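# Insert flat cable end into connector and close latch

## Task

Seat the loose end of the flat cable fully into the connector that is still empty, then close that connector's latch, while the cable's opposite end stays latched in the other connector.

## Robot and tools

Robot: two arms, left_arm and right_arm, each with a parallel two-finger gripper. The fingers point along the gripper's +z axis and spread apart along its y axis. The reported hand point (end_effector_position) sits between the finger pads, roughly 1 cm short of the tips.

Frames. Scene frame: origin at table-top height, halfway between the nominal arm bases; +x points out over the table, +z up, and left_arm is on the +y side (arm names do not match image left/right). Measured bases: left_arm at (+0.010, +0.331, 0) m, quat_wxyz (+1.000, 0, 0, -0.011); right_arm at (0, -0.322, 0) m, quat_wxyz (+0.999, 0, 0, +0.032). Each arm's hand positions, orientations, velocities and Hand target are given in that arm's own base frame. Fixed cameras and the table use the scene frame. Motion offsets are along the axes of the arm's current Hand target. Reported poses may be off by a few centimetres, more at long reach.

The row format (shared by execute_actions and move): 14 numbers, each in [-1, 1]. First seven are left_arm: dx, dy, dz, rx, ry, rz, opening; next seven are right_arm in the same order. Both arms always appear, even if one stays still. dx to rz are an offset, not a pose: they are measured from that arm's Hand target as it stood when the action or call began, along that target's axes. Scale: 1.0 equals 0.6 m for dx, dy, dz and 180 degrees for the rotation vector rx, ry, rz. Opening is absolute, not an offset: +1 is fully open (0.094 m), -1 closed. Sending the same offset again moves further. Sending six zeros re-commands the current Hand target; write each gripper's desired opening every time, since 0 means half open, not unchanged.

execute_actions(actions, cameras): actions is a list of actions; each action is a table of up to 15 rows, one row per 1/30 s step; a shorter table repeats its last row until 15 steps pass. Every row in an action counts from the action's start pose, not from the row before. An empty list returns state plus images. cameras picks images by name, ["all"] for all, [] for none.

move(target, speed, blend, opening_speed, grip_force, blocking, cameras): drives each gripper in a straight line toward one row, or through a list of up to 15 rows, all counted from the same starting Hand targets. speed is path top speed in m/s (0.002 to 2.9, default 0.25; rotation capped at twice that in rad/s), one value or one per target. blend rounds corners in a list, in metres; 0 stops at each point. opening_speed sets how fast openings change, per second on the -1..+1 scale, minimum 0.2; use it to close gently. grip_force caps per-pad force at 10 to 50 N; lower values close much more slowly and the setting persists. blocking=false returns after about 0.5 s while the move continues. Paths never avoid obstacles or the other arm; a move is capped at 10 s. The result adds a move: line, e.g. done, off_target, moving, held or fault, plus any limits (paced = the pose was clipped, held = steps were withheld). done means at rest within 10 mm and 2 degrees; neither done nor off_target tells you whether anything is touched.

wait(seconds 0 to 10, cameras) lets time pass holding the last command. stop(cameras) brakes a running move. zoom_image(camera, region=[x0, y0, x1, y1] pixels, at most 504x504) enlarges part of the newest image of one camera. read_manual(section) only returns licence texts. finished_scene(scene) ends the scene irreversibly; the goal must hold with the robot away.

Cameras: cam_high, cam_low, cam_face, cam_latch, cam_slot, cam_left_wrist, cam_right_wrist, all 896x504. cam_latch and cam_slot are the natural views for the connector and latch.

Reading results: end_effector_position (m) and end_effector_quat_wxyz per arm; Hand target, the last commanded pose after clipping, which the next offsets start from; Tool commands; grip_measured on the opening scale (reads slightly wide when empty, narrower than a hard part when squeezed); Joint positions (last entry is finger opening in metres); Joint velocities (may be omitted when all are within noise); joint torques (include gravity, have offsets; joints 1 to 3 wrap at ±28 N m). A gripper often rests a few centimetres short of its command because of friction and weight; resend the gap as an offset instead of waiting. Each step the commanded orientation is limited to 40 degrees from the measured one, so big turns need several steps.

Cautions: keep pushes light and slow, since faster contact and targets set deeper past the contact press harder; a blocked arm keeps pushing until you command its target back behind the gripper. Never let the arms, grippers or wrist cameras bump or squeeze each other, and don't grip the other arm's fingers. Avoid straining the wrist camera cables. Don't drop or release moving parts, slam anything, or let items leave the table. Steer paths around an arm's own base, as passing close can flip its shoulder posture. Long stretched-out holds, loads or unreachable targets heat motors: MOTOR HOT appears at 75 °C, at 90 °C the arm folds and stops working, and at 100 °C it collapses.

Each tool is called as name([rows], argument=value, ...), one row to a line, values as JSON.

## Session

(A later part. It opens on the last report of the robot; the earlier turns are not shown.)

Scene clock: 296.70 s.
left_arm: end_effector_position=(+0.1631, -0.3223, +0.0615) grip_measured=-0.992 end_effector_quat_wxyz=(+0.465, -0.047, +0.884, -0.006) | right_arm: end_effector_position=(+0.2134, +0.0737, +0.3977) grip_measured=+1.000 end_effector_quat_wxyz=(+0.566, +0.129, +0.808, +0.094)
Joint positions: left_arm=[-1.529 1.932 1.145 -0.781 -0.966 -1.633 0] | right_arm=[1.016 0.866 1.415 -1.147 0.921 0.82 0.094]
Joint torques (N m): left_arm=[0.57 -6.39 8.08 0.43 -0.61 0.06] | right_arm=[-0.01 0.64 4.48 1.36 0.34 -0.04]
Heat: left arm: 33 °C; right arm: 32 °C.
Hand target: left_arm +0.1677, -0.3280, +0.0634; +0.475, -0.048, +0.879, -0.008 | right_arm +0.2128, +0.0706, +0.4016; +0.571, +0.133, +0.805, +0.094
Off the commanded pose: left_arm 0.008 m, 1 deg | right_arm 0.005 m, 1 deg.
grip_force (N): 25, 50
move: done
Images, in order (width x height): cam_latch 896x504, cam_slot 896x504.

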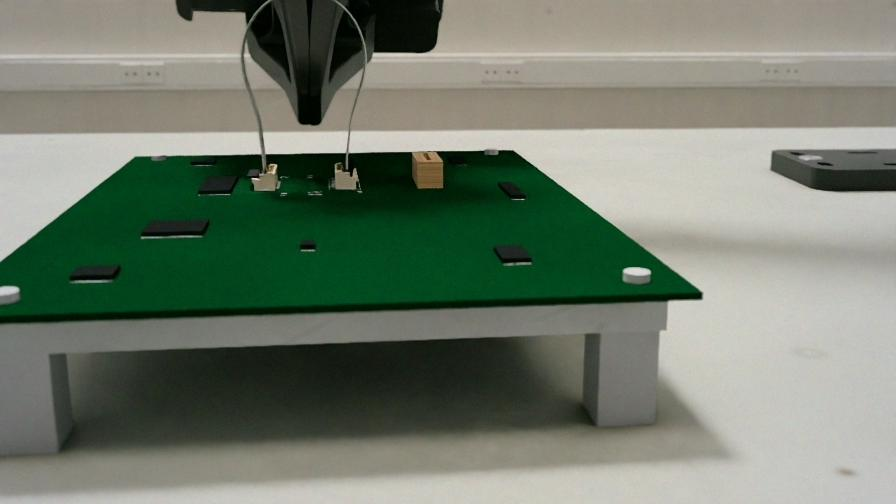

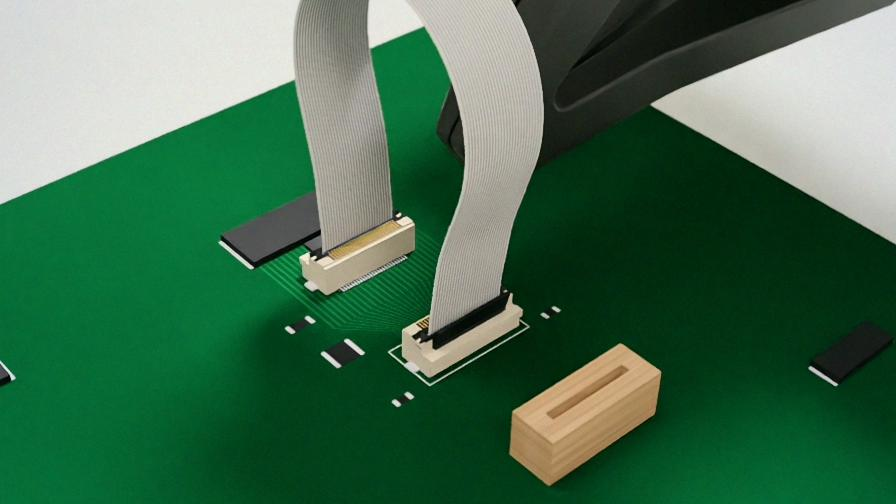

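move(target=[0.0036,0.023,0.01447,-0.0148,-0.0021,0.0227,-1,0,0,0,0,0,0,1], speed=0.05, cameras=["cam_slot","cam_latch"])

zoom_image(camera="cam_latch", region=[310, 80, 390, 200])

zoom_image(camera="cam_slot", region=[390, 200, 540, 390])

Scene clock: 301.87 s.
left_arm: end_effector_position=(+0.1683, -0.3183, +0.0571) grip_measured=-0.992 end_effector_quat_wxyz=(+0.464, -0.036, +0.885, +0.013) | right_arm: end_effector_position=(+0.2134, +0.0737, +0.3977) grip_measured=+1.000 end_effector_quat_wxyz=(+0.566, +0.129, +0.808, +0.094)
Joint positions: left_arm=[-1.512 1.947 1.145 -0.783 -0.966 -1.601 0] | right_arm=[1.016 0.866 1.415 -1.147 0.921 0.82 0.094]
Joint torques (N m): left_arm=[0.65 -6.24 6.34 0.13 -0.72 0.05] | right_arm=[0.01 0.66 4.45 1.36 0.34 -0.04]
Heat: left arm: 33 °C; right arm: 32 °C.
Hand target: left_arm +0.1728, -0.3141, +0.0559; +0.477, -0.028, +0.878, +0.030 | right_arm +0.2128, +0.0706, +0.4016; +0.571, +0.133, +0.805, +0.094
Off the commanded pose: left_arm 0.006 m, 3 deg | right_arm 0.005 m, 1 deg.
grip_force (N): 25, 50
move: off_target (left_arm)
Images, in order (width x height): cam_latch 896x504, cam_slot 896x504.

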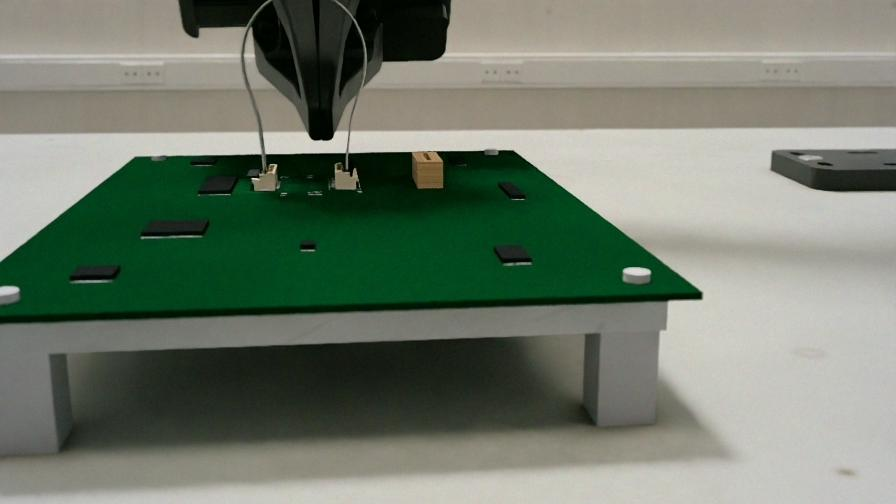

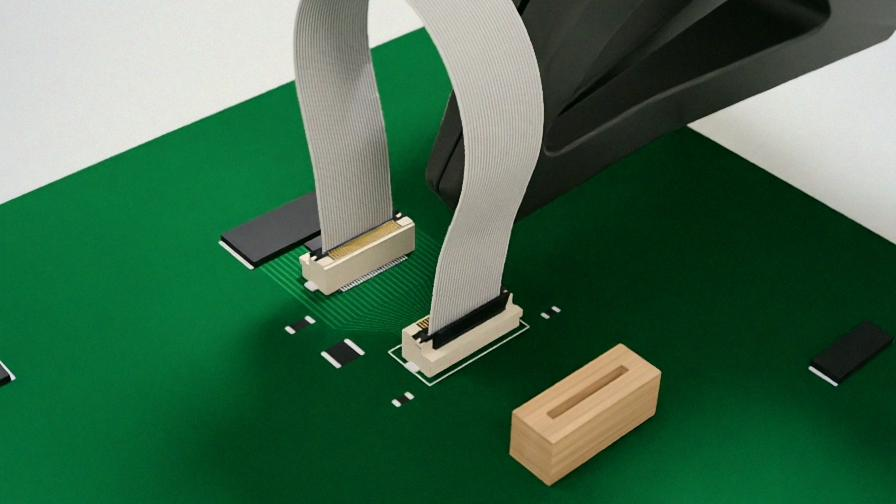

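Scaled by 4.200 from the camera's 896x504 image, which has a finer 1280x720 frame.

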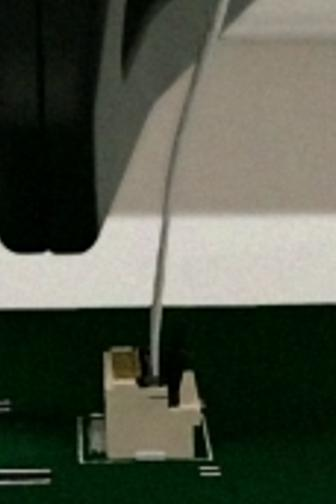

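Scaled by 2.653 from the camera's 896x504 image, which has a finer 1280x720 frame.

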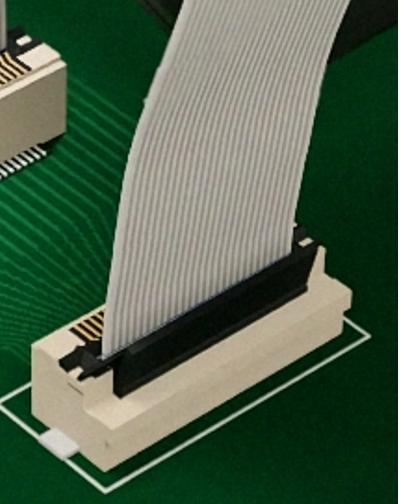

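move(target=[0.003,0.0079,0.00667,-0.0056,-0.0008,0.0087,-1,0,0,0,0,0,0,1], speed=0.03, cameras=["cam_slot","cam_latch"])

zoom_image(camera="cam_latch", region=[310, 80, 390, 200])

zoom_image(camera="cam_slot", region=[420, 200, 570, 360])

Scene clock: 306.50 s.
left_arm: end_effector_position=(+0.1701, -0.3155, +0.0545) grip_measured=-0.992 end_effector_quat_wxyz=(+0.464, -0.030, +0.885, +0.024) | right_arm: end_effector_position=(+0.2134, +0.0737, +0.3977) grip_measured=+1.000 end_effector_quat_wxyz=(+0.566, +0.129, +0.808, +0.094)
Joint positions: left_arm=[-1.506 1.955 1.145 -0.791 -0.966 -1.589 0] | right_arm=[1.016 0.866 1.415 -1.147 0.921 0.82 0.094]
Joint torques (N m): left_arm=[0.7 -6.39 5.7 0.12 -0.68 0.07] | right_arm=[0.01 0.65 4.45 1.35 0.33 -0.03]
Heat: left arm: 33 °C; right arm: 32 °C.
Hand target: left_arm +0.1748, -0.3091, +0.0525; +0.477, -0.020, +0.877, +0.044 | right_arm +0.2128, +0.0706, +0.4016; +0.571, +0.133, +0.805, +0.094
Off the commanded pose: left_arm 0.008 m, 3 deg | right_arm 0.005 m, 1 deg.
grip_force (N): 25, 50
move: off_target (left_arm)
Images, in order (width x height): cam_latch 896x504, cam_slot 896x504.

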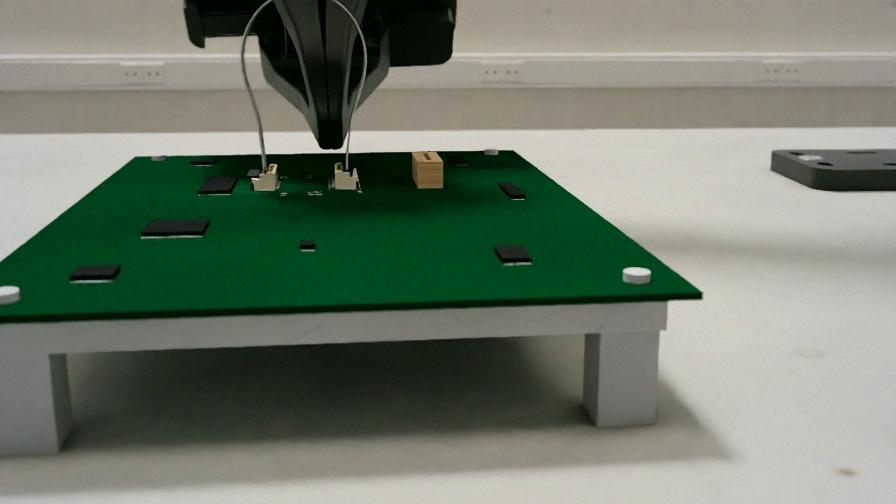

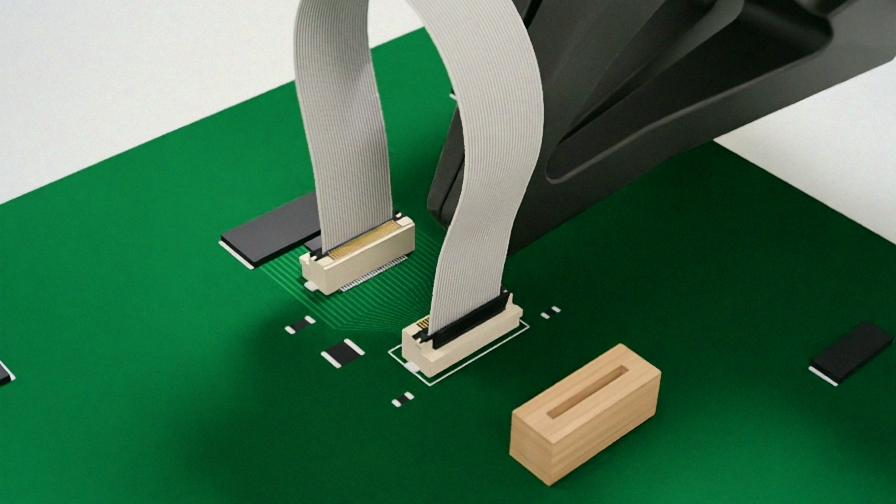

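Scaled by 4.200 from the camera's 896x504 image, which has a finer 1280x720 frame.

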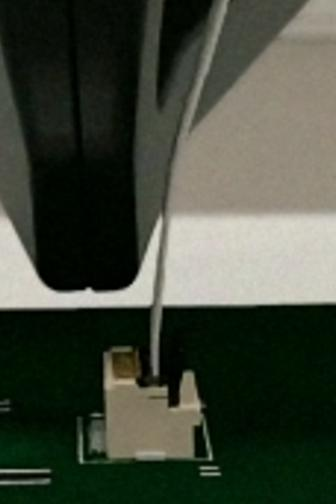

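Scaled by 3.150 from the camera's 896x504 image, which has a finer 1280x720 frame.

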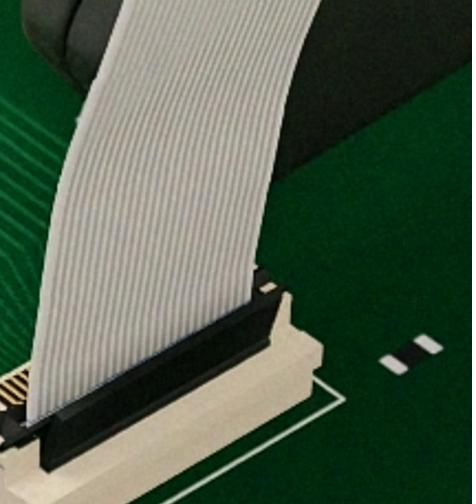

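move([
  [0.0013,0.0038,0.0012,-0.0029,-0.0004,0.0044,-1,0,0,0,0,0,0,1],
  [0.0009,0.0177,0.0022,-0.0116,-0.0016,0.0179,-1,0,0,0,0,0,0,1],
], speed=0.03, cameras=["cam_slot","cam_latch"])

zoom_image(camera="cam_latch", region=[310, 80, 390, 200])

zoom_image(camera="cam_slot", region=[420, 200, 570, 360])

Scene clock: 311.47 s.
left_arm: end_effector_position=(+0.1700, -0.3108, +0.0547) grip_measured=-0.992 end_effector_quat_wxyz=(+0.464, -0.021, +0.885, +0.037) | right_arm: end_effector_position=(+0.2134, +0.0737, +0.3977) grip_measured=+1.000 end_effector_quat_wxyz=(+0.566, +0.129, +0.808, +0.094)
Joint positions: left_arm=[-1.506 1.955 1.145 -0.818 -0.966 -1.584 0] | right_arm=[1.016 0.866 1.415 -1.147 0.921 0.82 0.094]
Joint torques (N m): left_arm=[0.66 -5.86 5.42 -0.13 -0.77 0.08] | right_arm=[-0.01 0.65 4.45 1.36 0.34 -0.04]
Heat: left arm: 32 °C; right arm: 32 °C.
Hand target: left_arm +0.1748, -0.2984, +0.0519; +0.477, -0.004, +0.876, +0.074 | right_arm +0.2128, +0.0706, +0.4016; +0.571, +0.133, +0.805, +0.094
Off the commanded pose: left_arm 0.014 m, 5 deg | right_arm 0.005 m, 1 deg.
grip_force (N): 25, 50
move: off_target (left_arm)
Images, in order (width x height): cam_latch 896x504, cam_slot 896x504.

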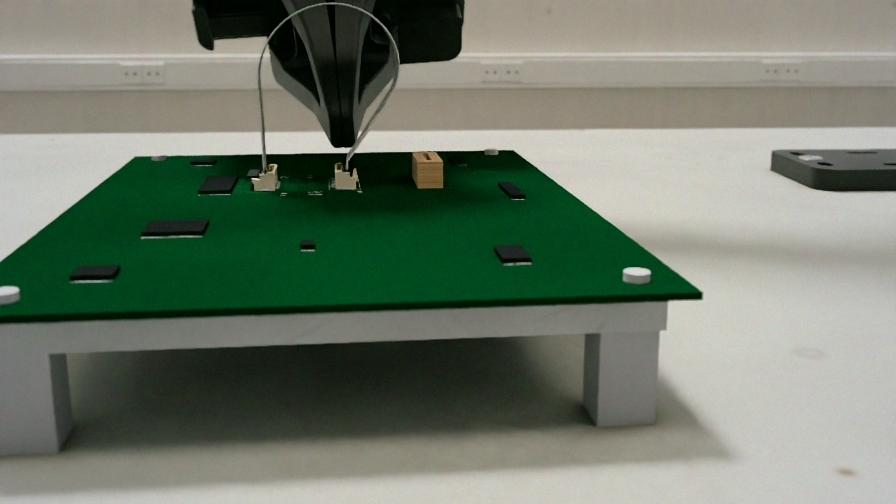

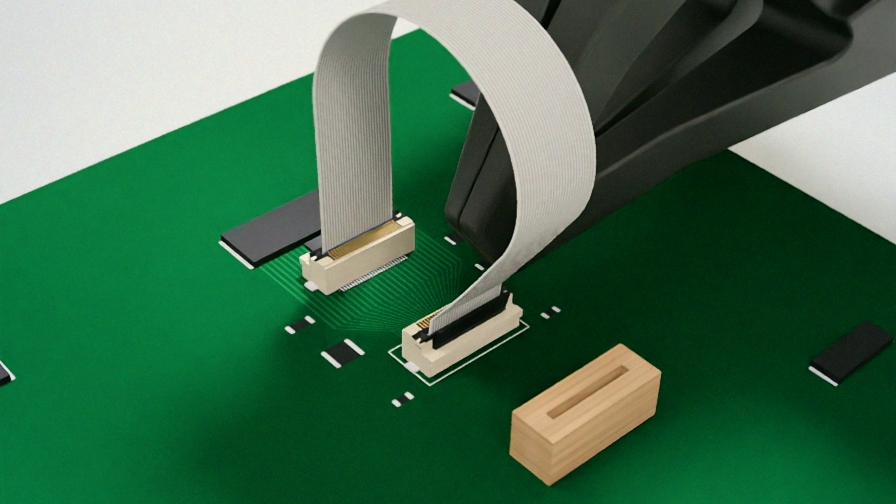

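Scaled by 4.200 from the camera's 896x504 image, which has a finer 1280x720 frame.

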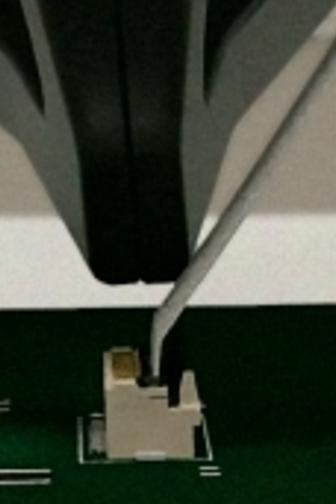

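Scaled by 3.150 from the camera's 896x504 image, which has a finer 1280x720 frame.

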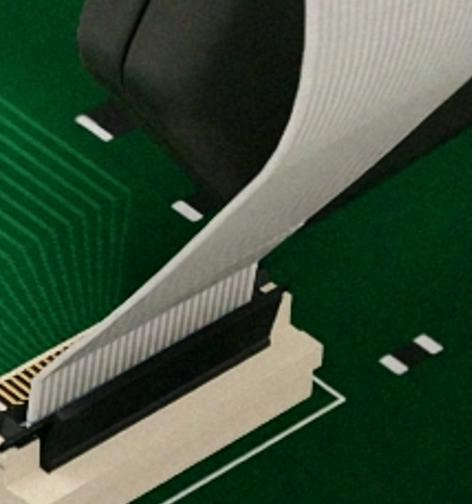

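move(target=[-0.00075,-0.0265,0.00305,0.0167,0.0024,-0.0255,-1,0,0,0,0,0,0,1], speed=0.03, cameras=["cam_slot","cam_latch"])

zoom_image(camera="cam_latch", region=[310, 80, 390, 200])

zoom_image(camera="cam_slot", region=[420, 200, 570, 360])

Scene clock: 320.17 s.
left_arm: end_effector_position=(+0.1732, -0.3184, +0.0546) grip_measured=-0.992 end_effector_quat_wxyz=(+0.465, -0.033, +0.885, +0.019) | right_arm: end_effector_position=(+0.2134, +0.0737, +0.3977) grip_measured=+1.000 end_effector_quat_wxyz=(+0.566, +0.129, +0.808, +0.094)
Joint positions: left_arm=[-1.498 1.955 1.145 -0.765 -0.967 -1.574 0] | right_arm=[1.016 0.866 1.415 -1.147 0.921 0.82 0.094]
Joint torques (N m): left_arm=[0.55 -6.17 5.14 0.4 -0.65 0.03] | right_arm=[0.01 0.65 4.45 1.36 0.34 -0.03]
Heat: left arm: 32 °C; right arm: 32 °C.
Hand target: left_arm +0.1777, -0.3140, +0.0494; +0.477, -0.027, +0.878, +0.032 | right_arm +0.2128, +0.0706, +0.4016; +0.571, +0.133, +0.805, +0.094
Off the commanded pose: left_arm 0.008 m, 2 deg | right_arm 0.005 m, 1 deg.
grip_force (N): 25, 50
move: done
Images, in order (width x height): cam_latch 896x504, cam_slot 896x504.

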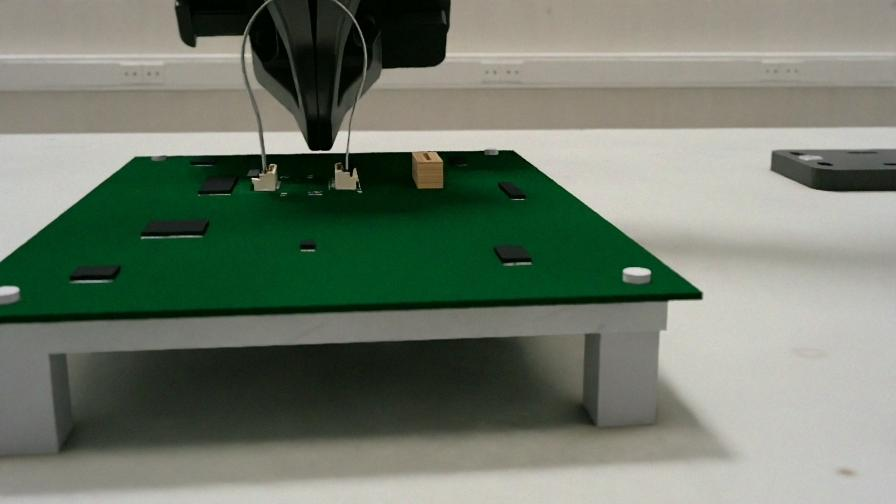

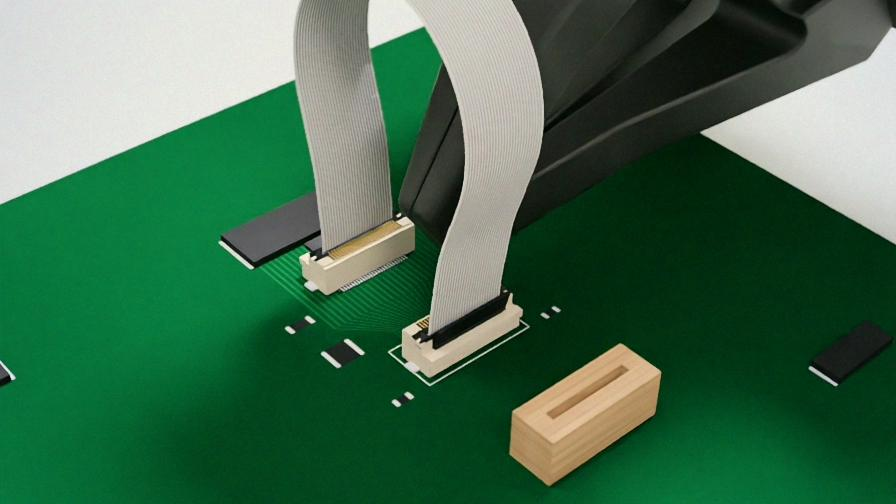

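Scaled by 4.200 from the camera's 896x504 image, which has a finer 1280x720 frame.

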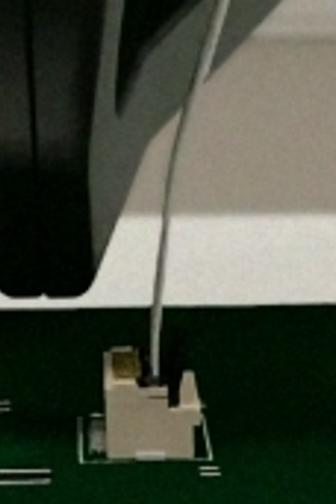

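Scaled by 3.150 from the camera's 896x504 image, which has a finer 1280x720 frame.

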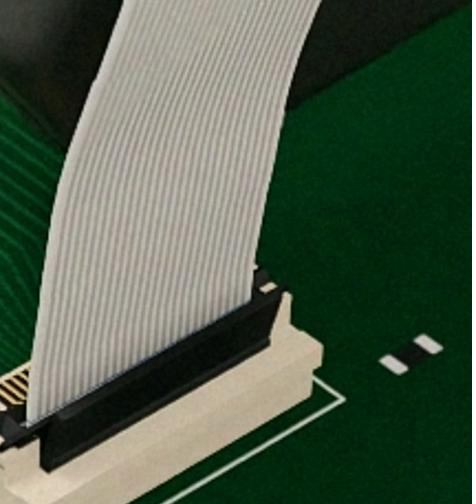

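move([
  [0.0009,0.0238,0.0028,-0.0154,-0.0022,0.0236,-1,0,0,0,0,0,0,1],
  [0.0005,0.0377,0.0039,-0.0241,-0.0034,0.0371,-1,0,0,0,0,0,0,1],
], speed=0.03, cameras=["cam_slot","cam_latch","cam_face"])

zoom_image(camera="cam_latch", region=[310, 80, 390, 200])

zoom_image(camera="cam_slot", region=[420, 200, 570, 360])

zoom_image(camera="cam_face", region=[430, 170, 560, 270])

Scene clock: 326.10 s.
left_arm: end_effector_position=(+0.1741, -0.3058, +0.0548) grip_measured=-0.992 end_effector_quat_wxyz=(+0.471, -0.009, +0.880, +0.057) | right_arm: end_effector_position=(+0.2134, +0.0737, +0.3977) grip_measured=+1.000 end_effector_quat_wxyz=(+0.566, +0.129, +0.808, +0.094)
Joint positions: left_arm=[-1.498 1.965 1.145 -0.836 -0.985 -1.563 0] | right_arm=[1.016 0.866 1.415 -1.147 0.921 0.82 0.094]
Joint torques (N m): left_arm=[1.07 -6.16 4.46 -0.12 -0.62 0.05] | right_arm=[0.02 0.65 4.46 1.36 0.33 -0.03]
Heat: left arm: 32 °C; right arm: 32 °C.
Hand target: left_arm +0.1778, -0.2912, +0.0485; +0.477, +0.007, +0.874, +0.093 | right_arm +0.2128, +0.0706, +0.4016; +0.571, +0.133, +0.805, +0.094
Off the commanded pose: left_arm 0.016 m, 5 deg | right_arm 0.005 m, 1 deg.
grip_force (N): 25, 50
move: off_target (left_arm)
Images, in order (width x height): cam_face 896x504, cam_latch 896x504, cam_slot 896x504.

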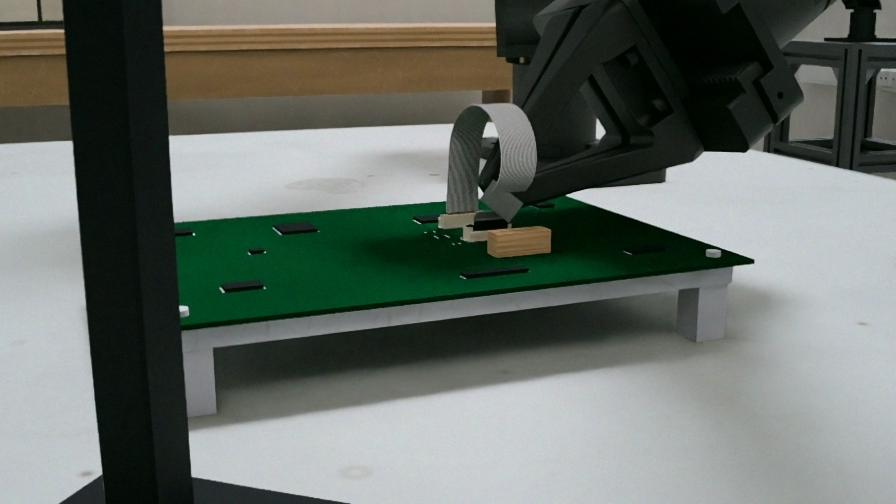

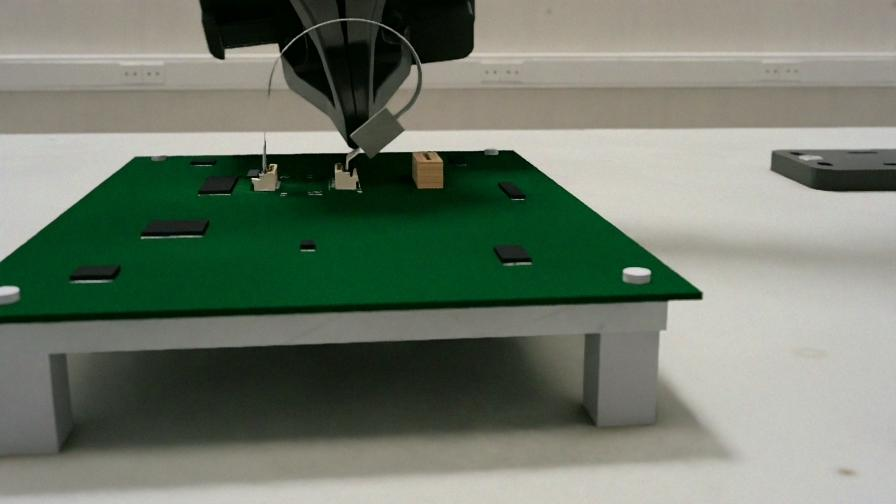

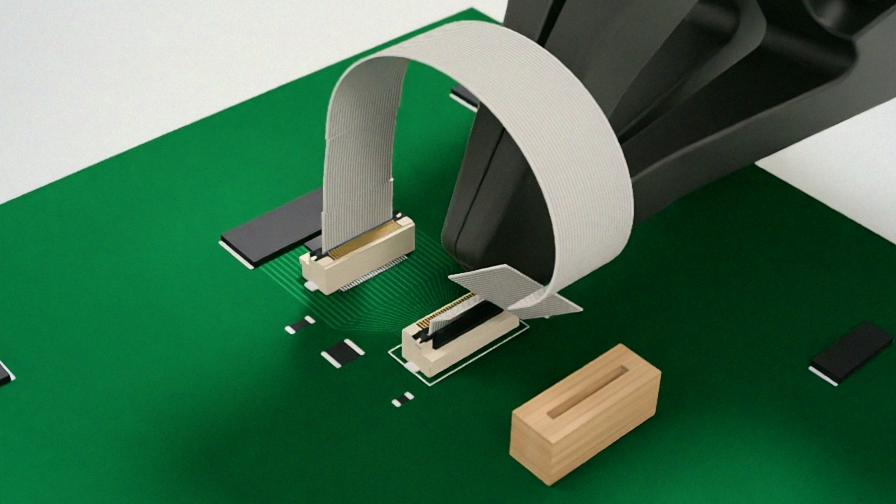

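Scaled by 4.200 from the camera's 896x504 image, which has a finer 1280x720 frame.

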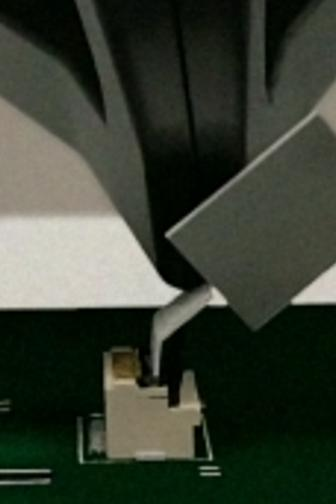

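Scaled by 3.150 from the camera's 896x504 image, which has a finer 1280x720 frame.

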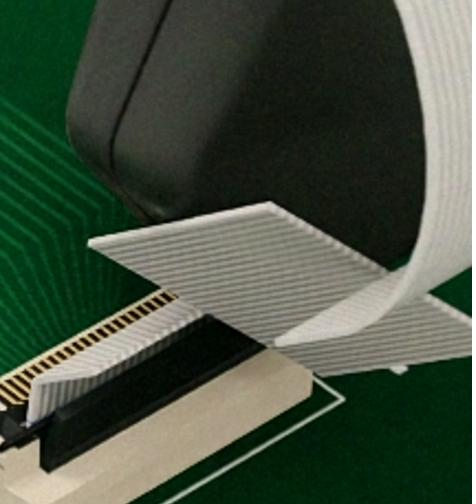

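Scaled by 3.877 from the camera's 896x504 image, which has a finer 1280x720 frame.

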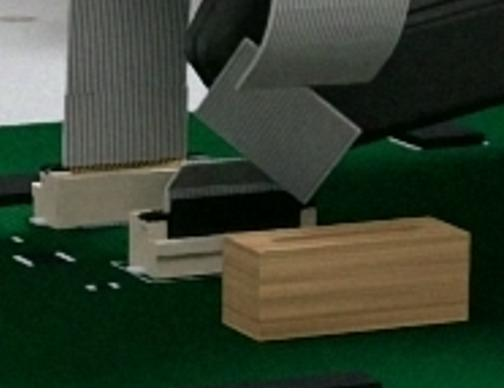

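move(target=[-0.0056,-0.0344,-0.0148,0.0242,0.0034,-0.0371,-1,0,0,0,0,0,0,1], speed=0.05, cameras=["cam_slot","cam_latch"])

Scene clock: 334.40 s.
left_arm: end_effector_position=(+0.1741, -0.3077, +0.0546) grip_measured=-0.992 end_effector_quat_wxyz=(+0.471, -0.016, +0.881, +0.049) | right_arm: end_effector_position=(+0.2134, +0.0737, +0.3977) grip_measured=+1.000 end_effector_quat_wxyz=(+0.566, +0.129, +0.808, +0.094)
Joint positions: left_arm=[-1.498 1.965 1.145 -0.825 -0.985 -1.574 0] | right_arm=[1.016 0.866 1.415 -1.147 0.921 0.82 0.094]
Joint torques (N m): left_arm=[-0.39 -7.08 5.3 0.54 -0.52 -0.18] | right_arm=[0.02 0.65 4.45 1.36 0.33 -0.04]
Heat: left arm: 31 °C; right arm: 32 °C.
Hand target: left_arm +0.1738, -0.3132, +0.0525; +0.477, -0.027, +0.878, +0.031 | right_arm +0.2128, +0.0706, +0.4016; +0.571, +0.133, +0.805, +0.094
Off the commanded pose: left_arm 0.006 m, 2 deg | right_arm 0.005 m, 1 deg.
grip_force (N): 25, 50
move: done
Images, in order (width x height): cam_latch 896x504, cam_slot 896x504.

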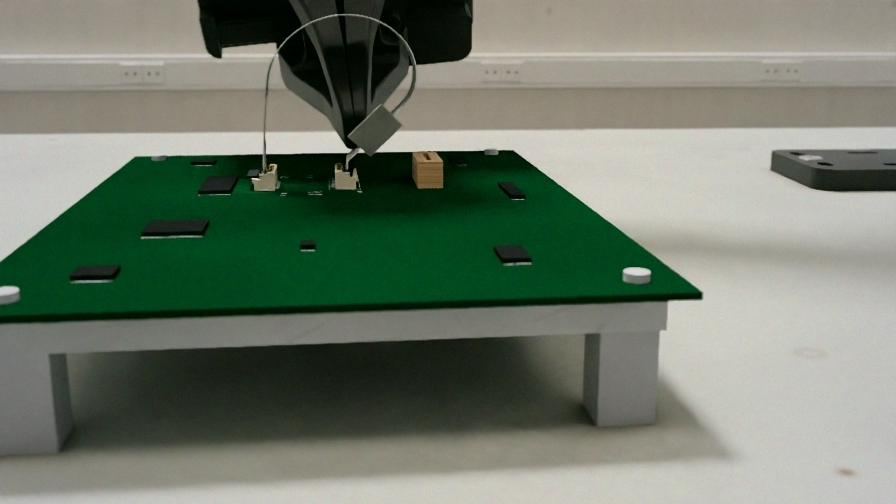

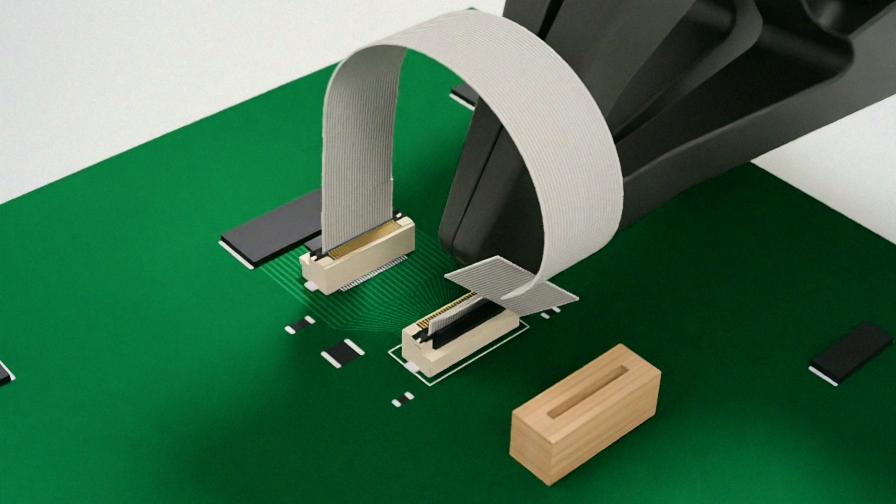

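move(target=[0,-0.0167,-0.0017,0,0,0,-1,0,0,0,0,0,0,1], speed=0.05, cameras=["cam_slot","cam_latch"])

zoom_image(camera="cam_slot", region=[370, 220, 594, 390])

Scene clock: 336.07 s.
left_arm: end_effector_position=(+0.1741, -0.3100, +0.0550) grip_measured=-0.992 end_effector_quat_wxyz=(+0.474, -0.015, +0.879, +0.050) | right_arm: end_effector_position=(+0.2134, +0.0737, +0.3977) grip_measured=+1.000 end_effector_quat_wxyz=(+0.566, +0.129, +0.808, +0.094)
Joint positions: left_arm=[-1.501 1.975 1.155 -0.83 -0.992 -1.577 0] | right_arm=[1.016 0.866 1.415 -1.147 0.921 0.82 0.094]
Joint torques (N m): left_arm=[-0.53 -5.86 8.94 0.43 -0.43 -0.15] | right_arm=[0.02 0.66 4.46 1.36 0.33 -0.04]
Heat: left arm: 31 °C; right arm: 32 °C.
Hand target: left_arm +0.1738, -0.3232, +0.0527; +0.477, -0.026, +0.878, +0.032 | right_arm +0.2128, +0.0706, +0.4016; +0.571, +0.133, +0.805, +0.094
Off the commanded pose: left_arm 0.013 m, 2 deg | right_arm 0.005 m, 1 deg.
grip_force (N): 25, 50
move: off_target (left_arm)
Images, in order (width x height): cam_latch 896x504, cam_slot 896x504.

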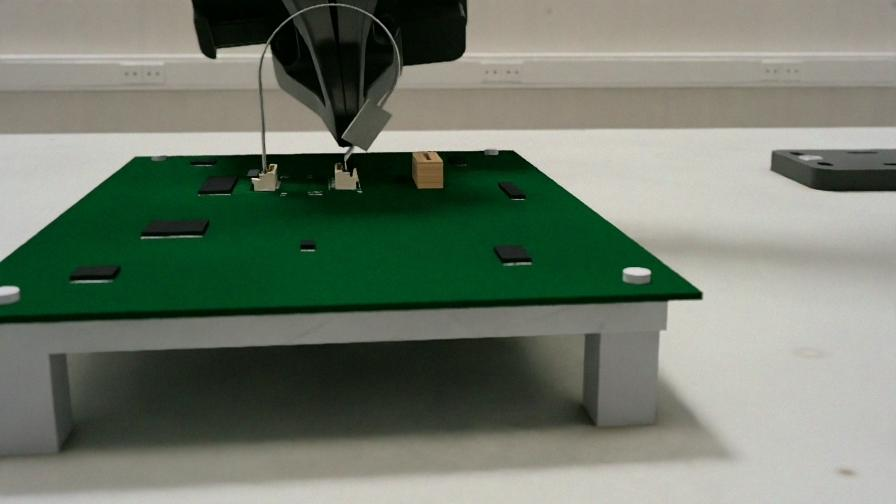

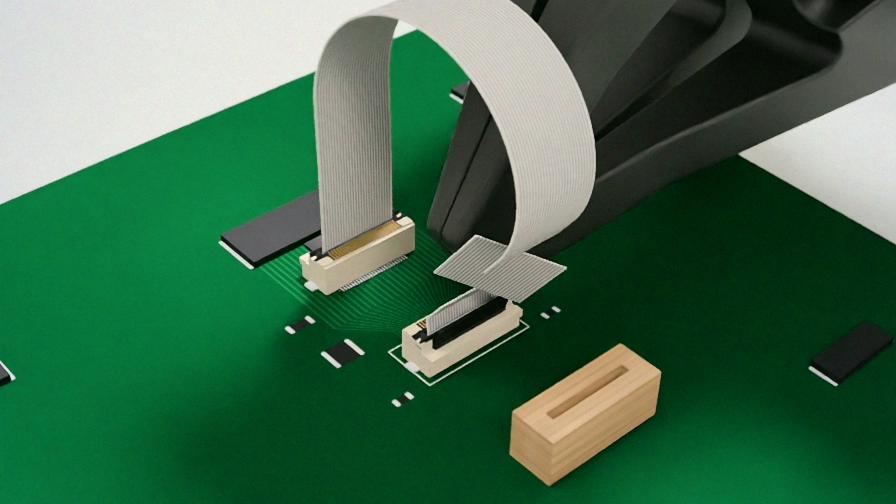

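Scaled by 2.250 from the camera's 896x504 image, which has a finer 1280x720 frame.

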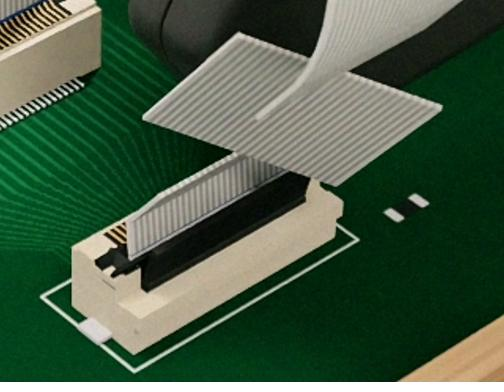

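move(target=[0.0182,-0.0041,-0.0284,0,0,0,-1,0,0,0,0,0,0,1], speed=0.06, cameras=["cam_slot","cam_latch"])

zoom_image(camera="cam_slot", region=[370, 220, 594, 390])

Scene clock: 339.07 s.
left_arm: end_effector_position=(+0.1512, -0.3218, +0.0492) grip_measured=-0.992 end_effector_quat_wxyz=(+0.466, -0.022, +0.884, +0.033) | right_arm: end_effector_position=(+0.2134, +0.0737, +0.3977) grip_measured=+1.000 end_effector_quat_wxyz=(+0.566, +0.129, +0.808, +0.094)
Joint positions: left_arm=[-1.565 2.014 1.202 -0.889 -0.966 -1.684 0] | right_arm=[1.016 0.866 1.415 -1.147 0.921 0.82 0.094]
Joint torques (N m): left_arm=[0.17 -6.54 8.65 0 -0.6 -0.14] | right_arm=[0.01 0.65 4.46 1.36 0.33 -0.03]
Heat: left arm: 31 °C; right arm: 32 °C.
Hand target: left_arm +0.1537, -0.3273, +0.0527; +0.477, -0.027, +0.878, +0.032 | right_arm +0.2128, +0.0706, +0.4016; +0.571, +0.133, +0.805, +0.094
Off the commanded pose: left_arm 0.007 m, 1 deg | right_arm 0.005 m, 1 deg.
grip_force (N): 25, 50
move: done
Images, in order (width x height): cam_latch 896x504, cam_slot 896x504.

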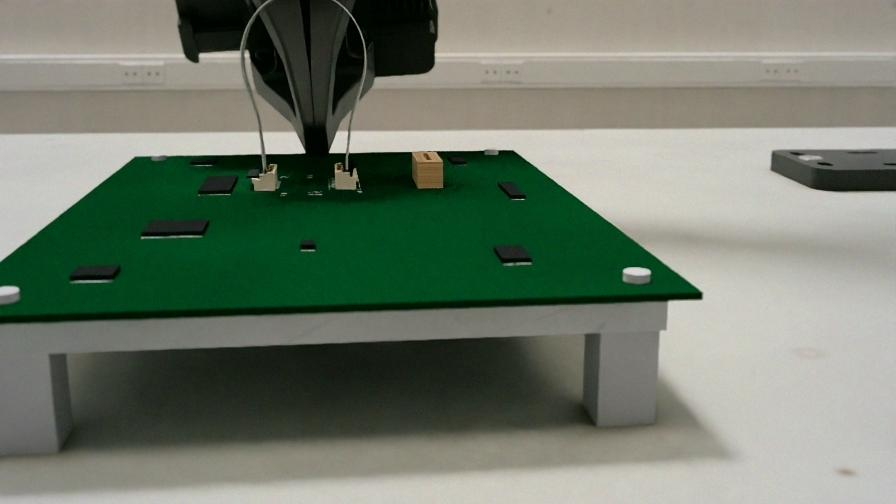

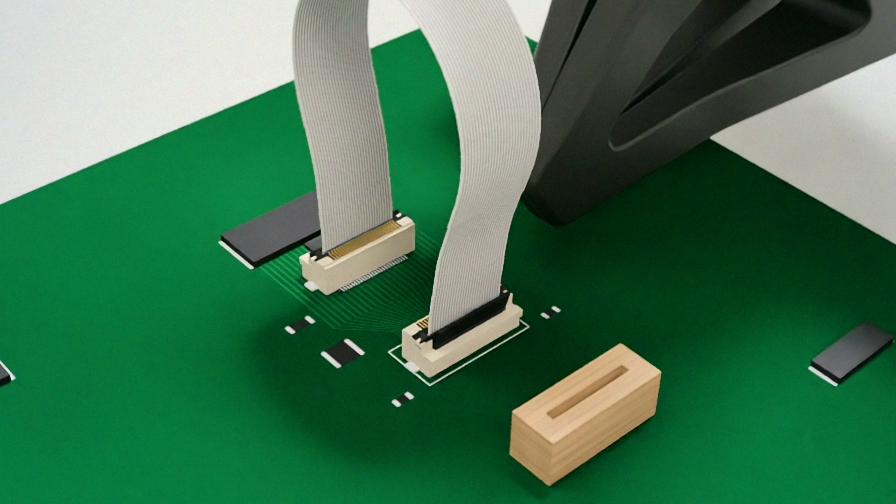

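Scaled by 2.250 from the camera's 896x504 image, which has a finer 1280x720 frame.

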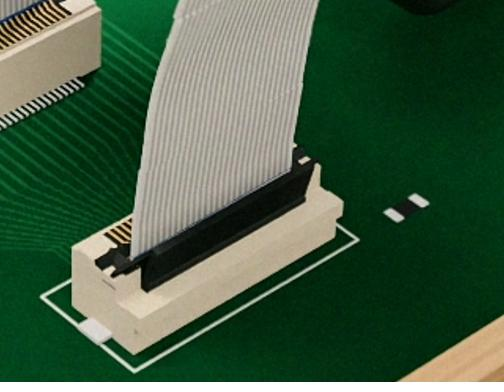

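zoom_image(camera="cam_slot", region=[280, 180, 430, 300])

zoom_image(camera="cam_slot", region=[390, 270, 540, 390])

zoom_image(camera="cam_latch", region=[240, 120, 400, 210])

execute_actions(actions=[], cameras=["cam_face", "cam_left_wrist", "cam_low"])

zoom_image(camera="cam_face", region=[300, 200, 600, 400])

Scaled by 3.360 from the camera's 896x504 image, which has a finer 1280x720 frame.

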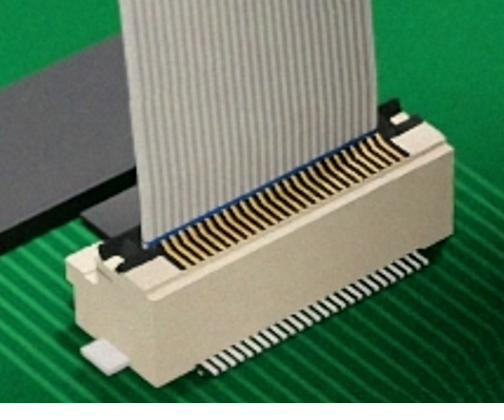

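Scaled by 3.360 from the camera's 896x504 image, which has a finer 1280x720 frame.

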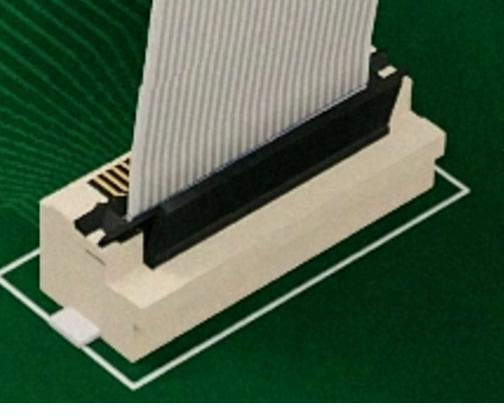

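Scaled by 3.150 from the camera's 896x504 image, which has a finer 1280x720 frame.

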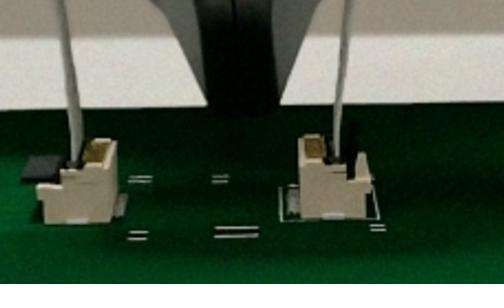

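Scene clock: 342.07 s.
left_arm: end_effector_position=(+0.1512, -0.3218, +0.0492) grip_measured=-0.992 end_effector_quat_wxyz=(+0.466, -0.023, +0.884, +0.032) | right_arm: end_effector_position=(+0.2134, +0.0737, +0.3977) grip_measured=+1.000 end_effector_quat_wxyz=(+0.566, +0.129, +0.808, +0.094)
Joint positions: left_arm=[-1.565 2.014 1.202 -0.889 -0.966 -1.685 0] | right_arm=[1.016 0.866 1.415 -1.147 0.921 0.82 0.094]
Joint velocities: within noise
Joint torques (N m): left_arm=[0.12 -6.58 8.76 -0.03 -0.63 -0.12] | right_arm=[0.01 0.64 4.46 1.36 0.33 -0.03]
Heat: left arm: 31 °C; right arm: 32 °C.
Hand target: left_arm +0.1538, -0.3273, +0.0528; +0.477, -0.027, +0.878, +0.031 | right_arm +0.2128, +0.0706, +0.4016; +0.571, +0.133, +0.805, +0.094
Tool commands: left_gripper/opening=-1.0 right_gripper/opening=+1.0
Off the commanded pose: left_arm 0.007 m, 1 deg | right_arm 0.005 m, 1 deg.
grip_force (N): 25, 50
Images, in order (width x height): cam_low 896x504, cam_face 896x504, cam_left_wrist 896x504.

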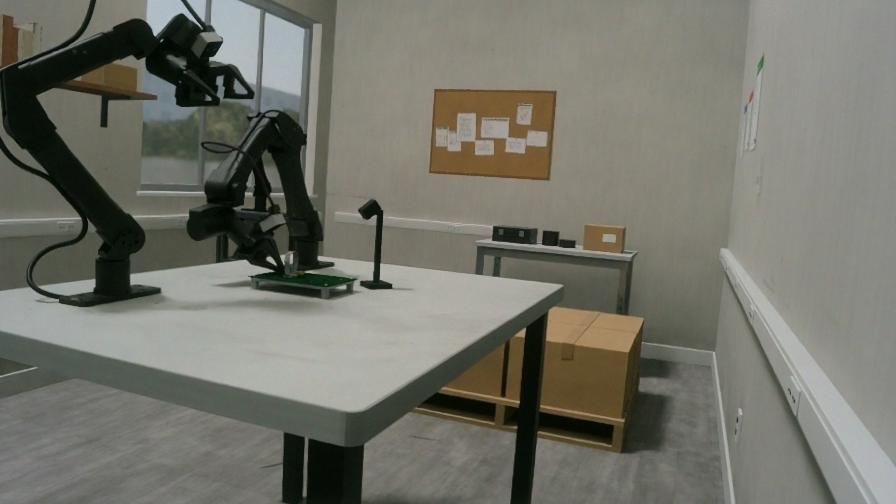

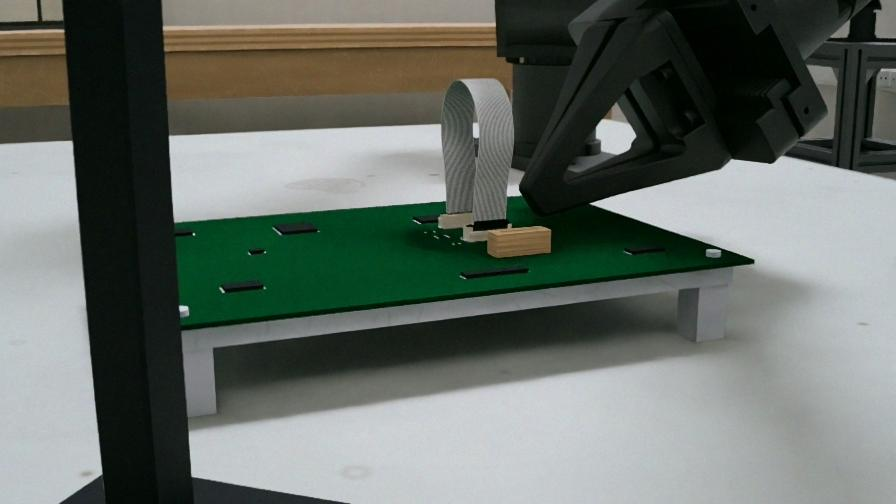

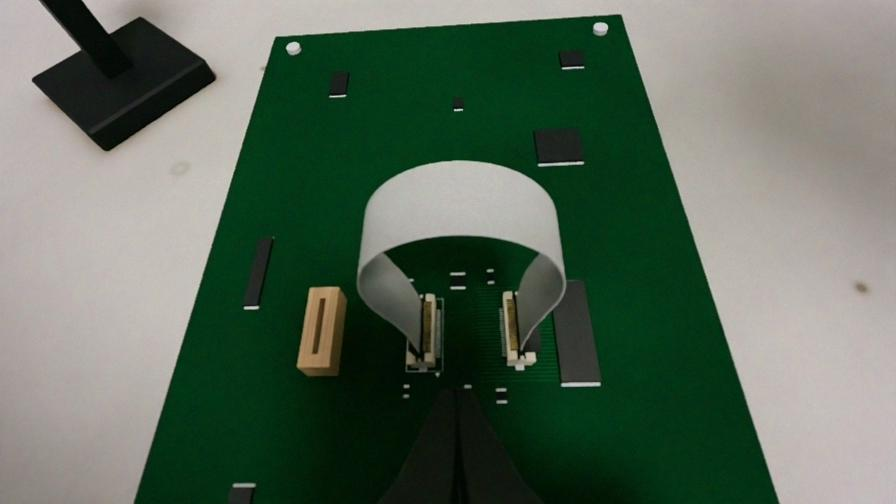

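Scaled by 1.680 from the camera's 896x504 image, which has a finer 1280x720 frame.

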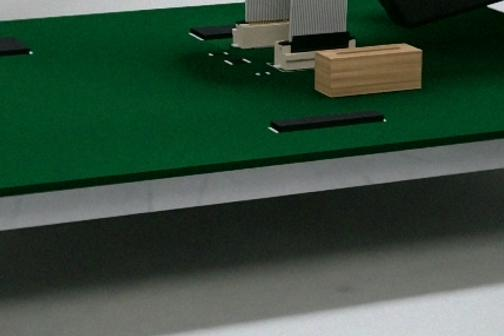

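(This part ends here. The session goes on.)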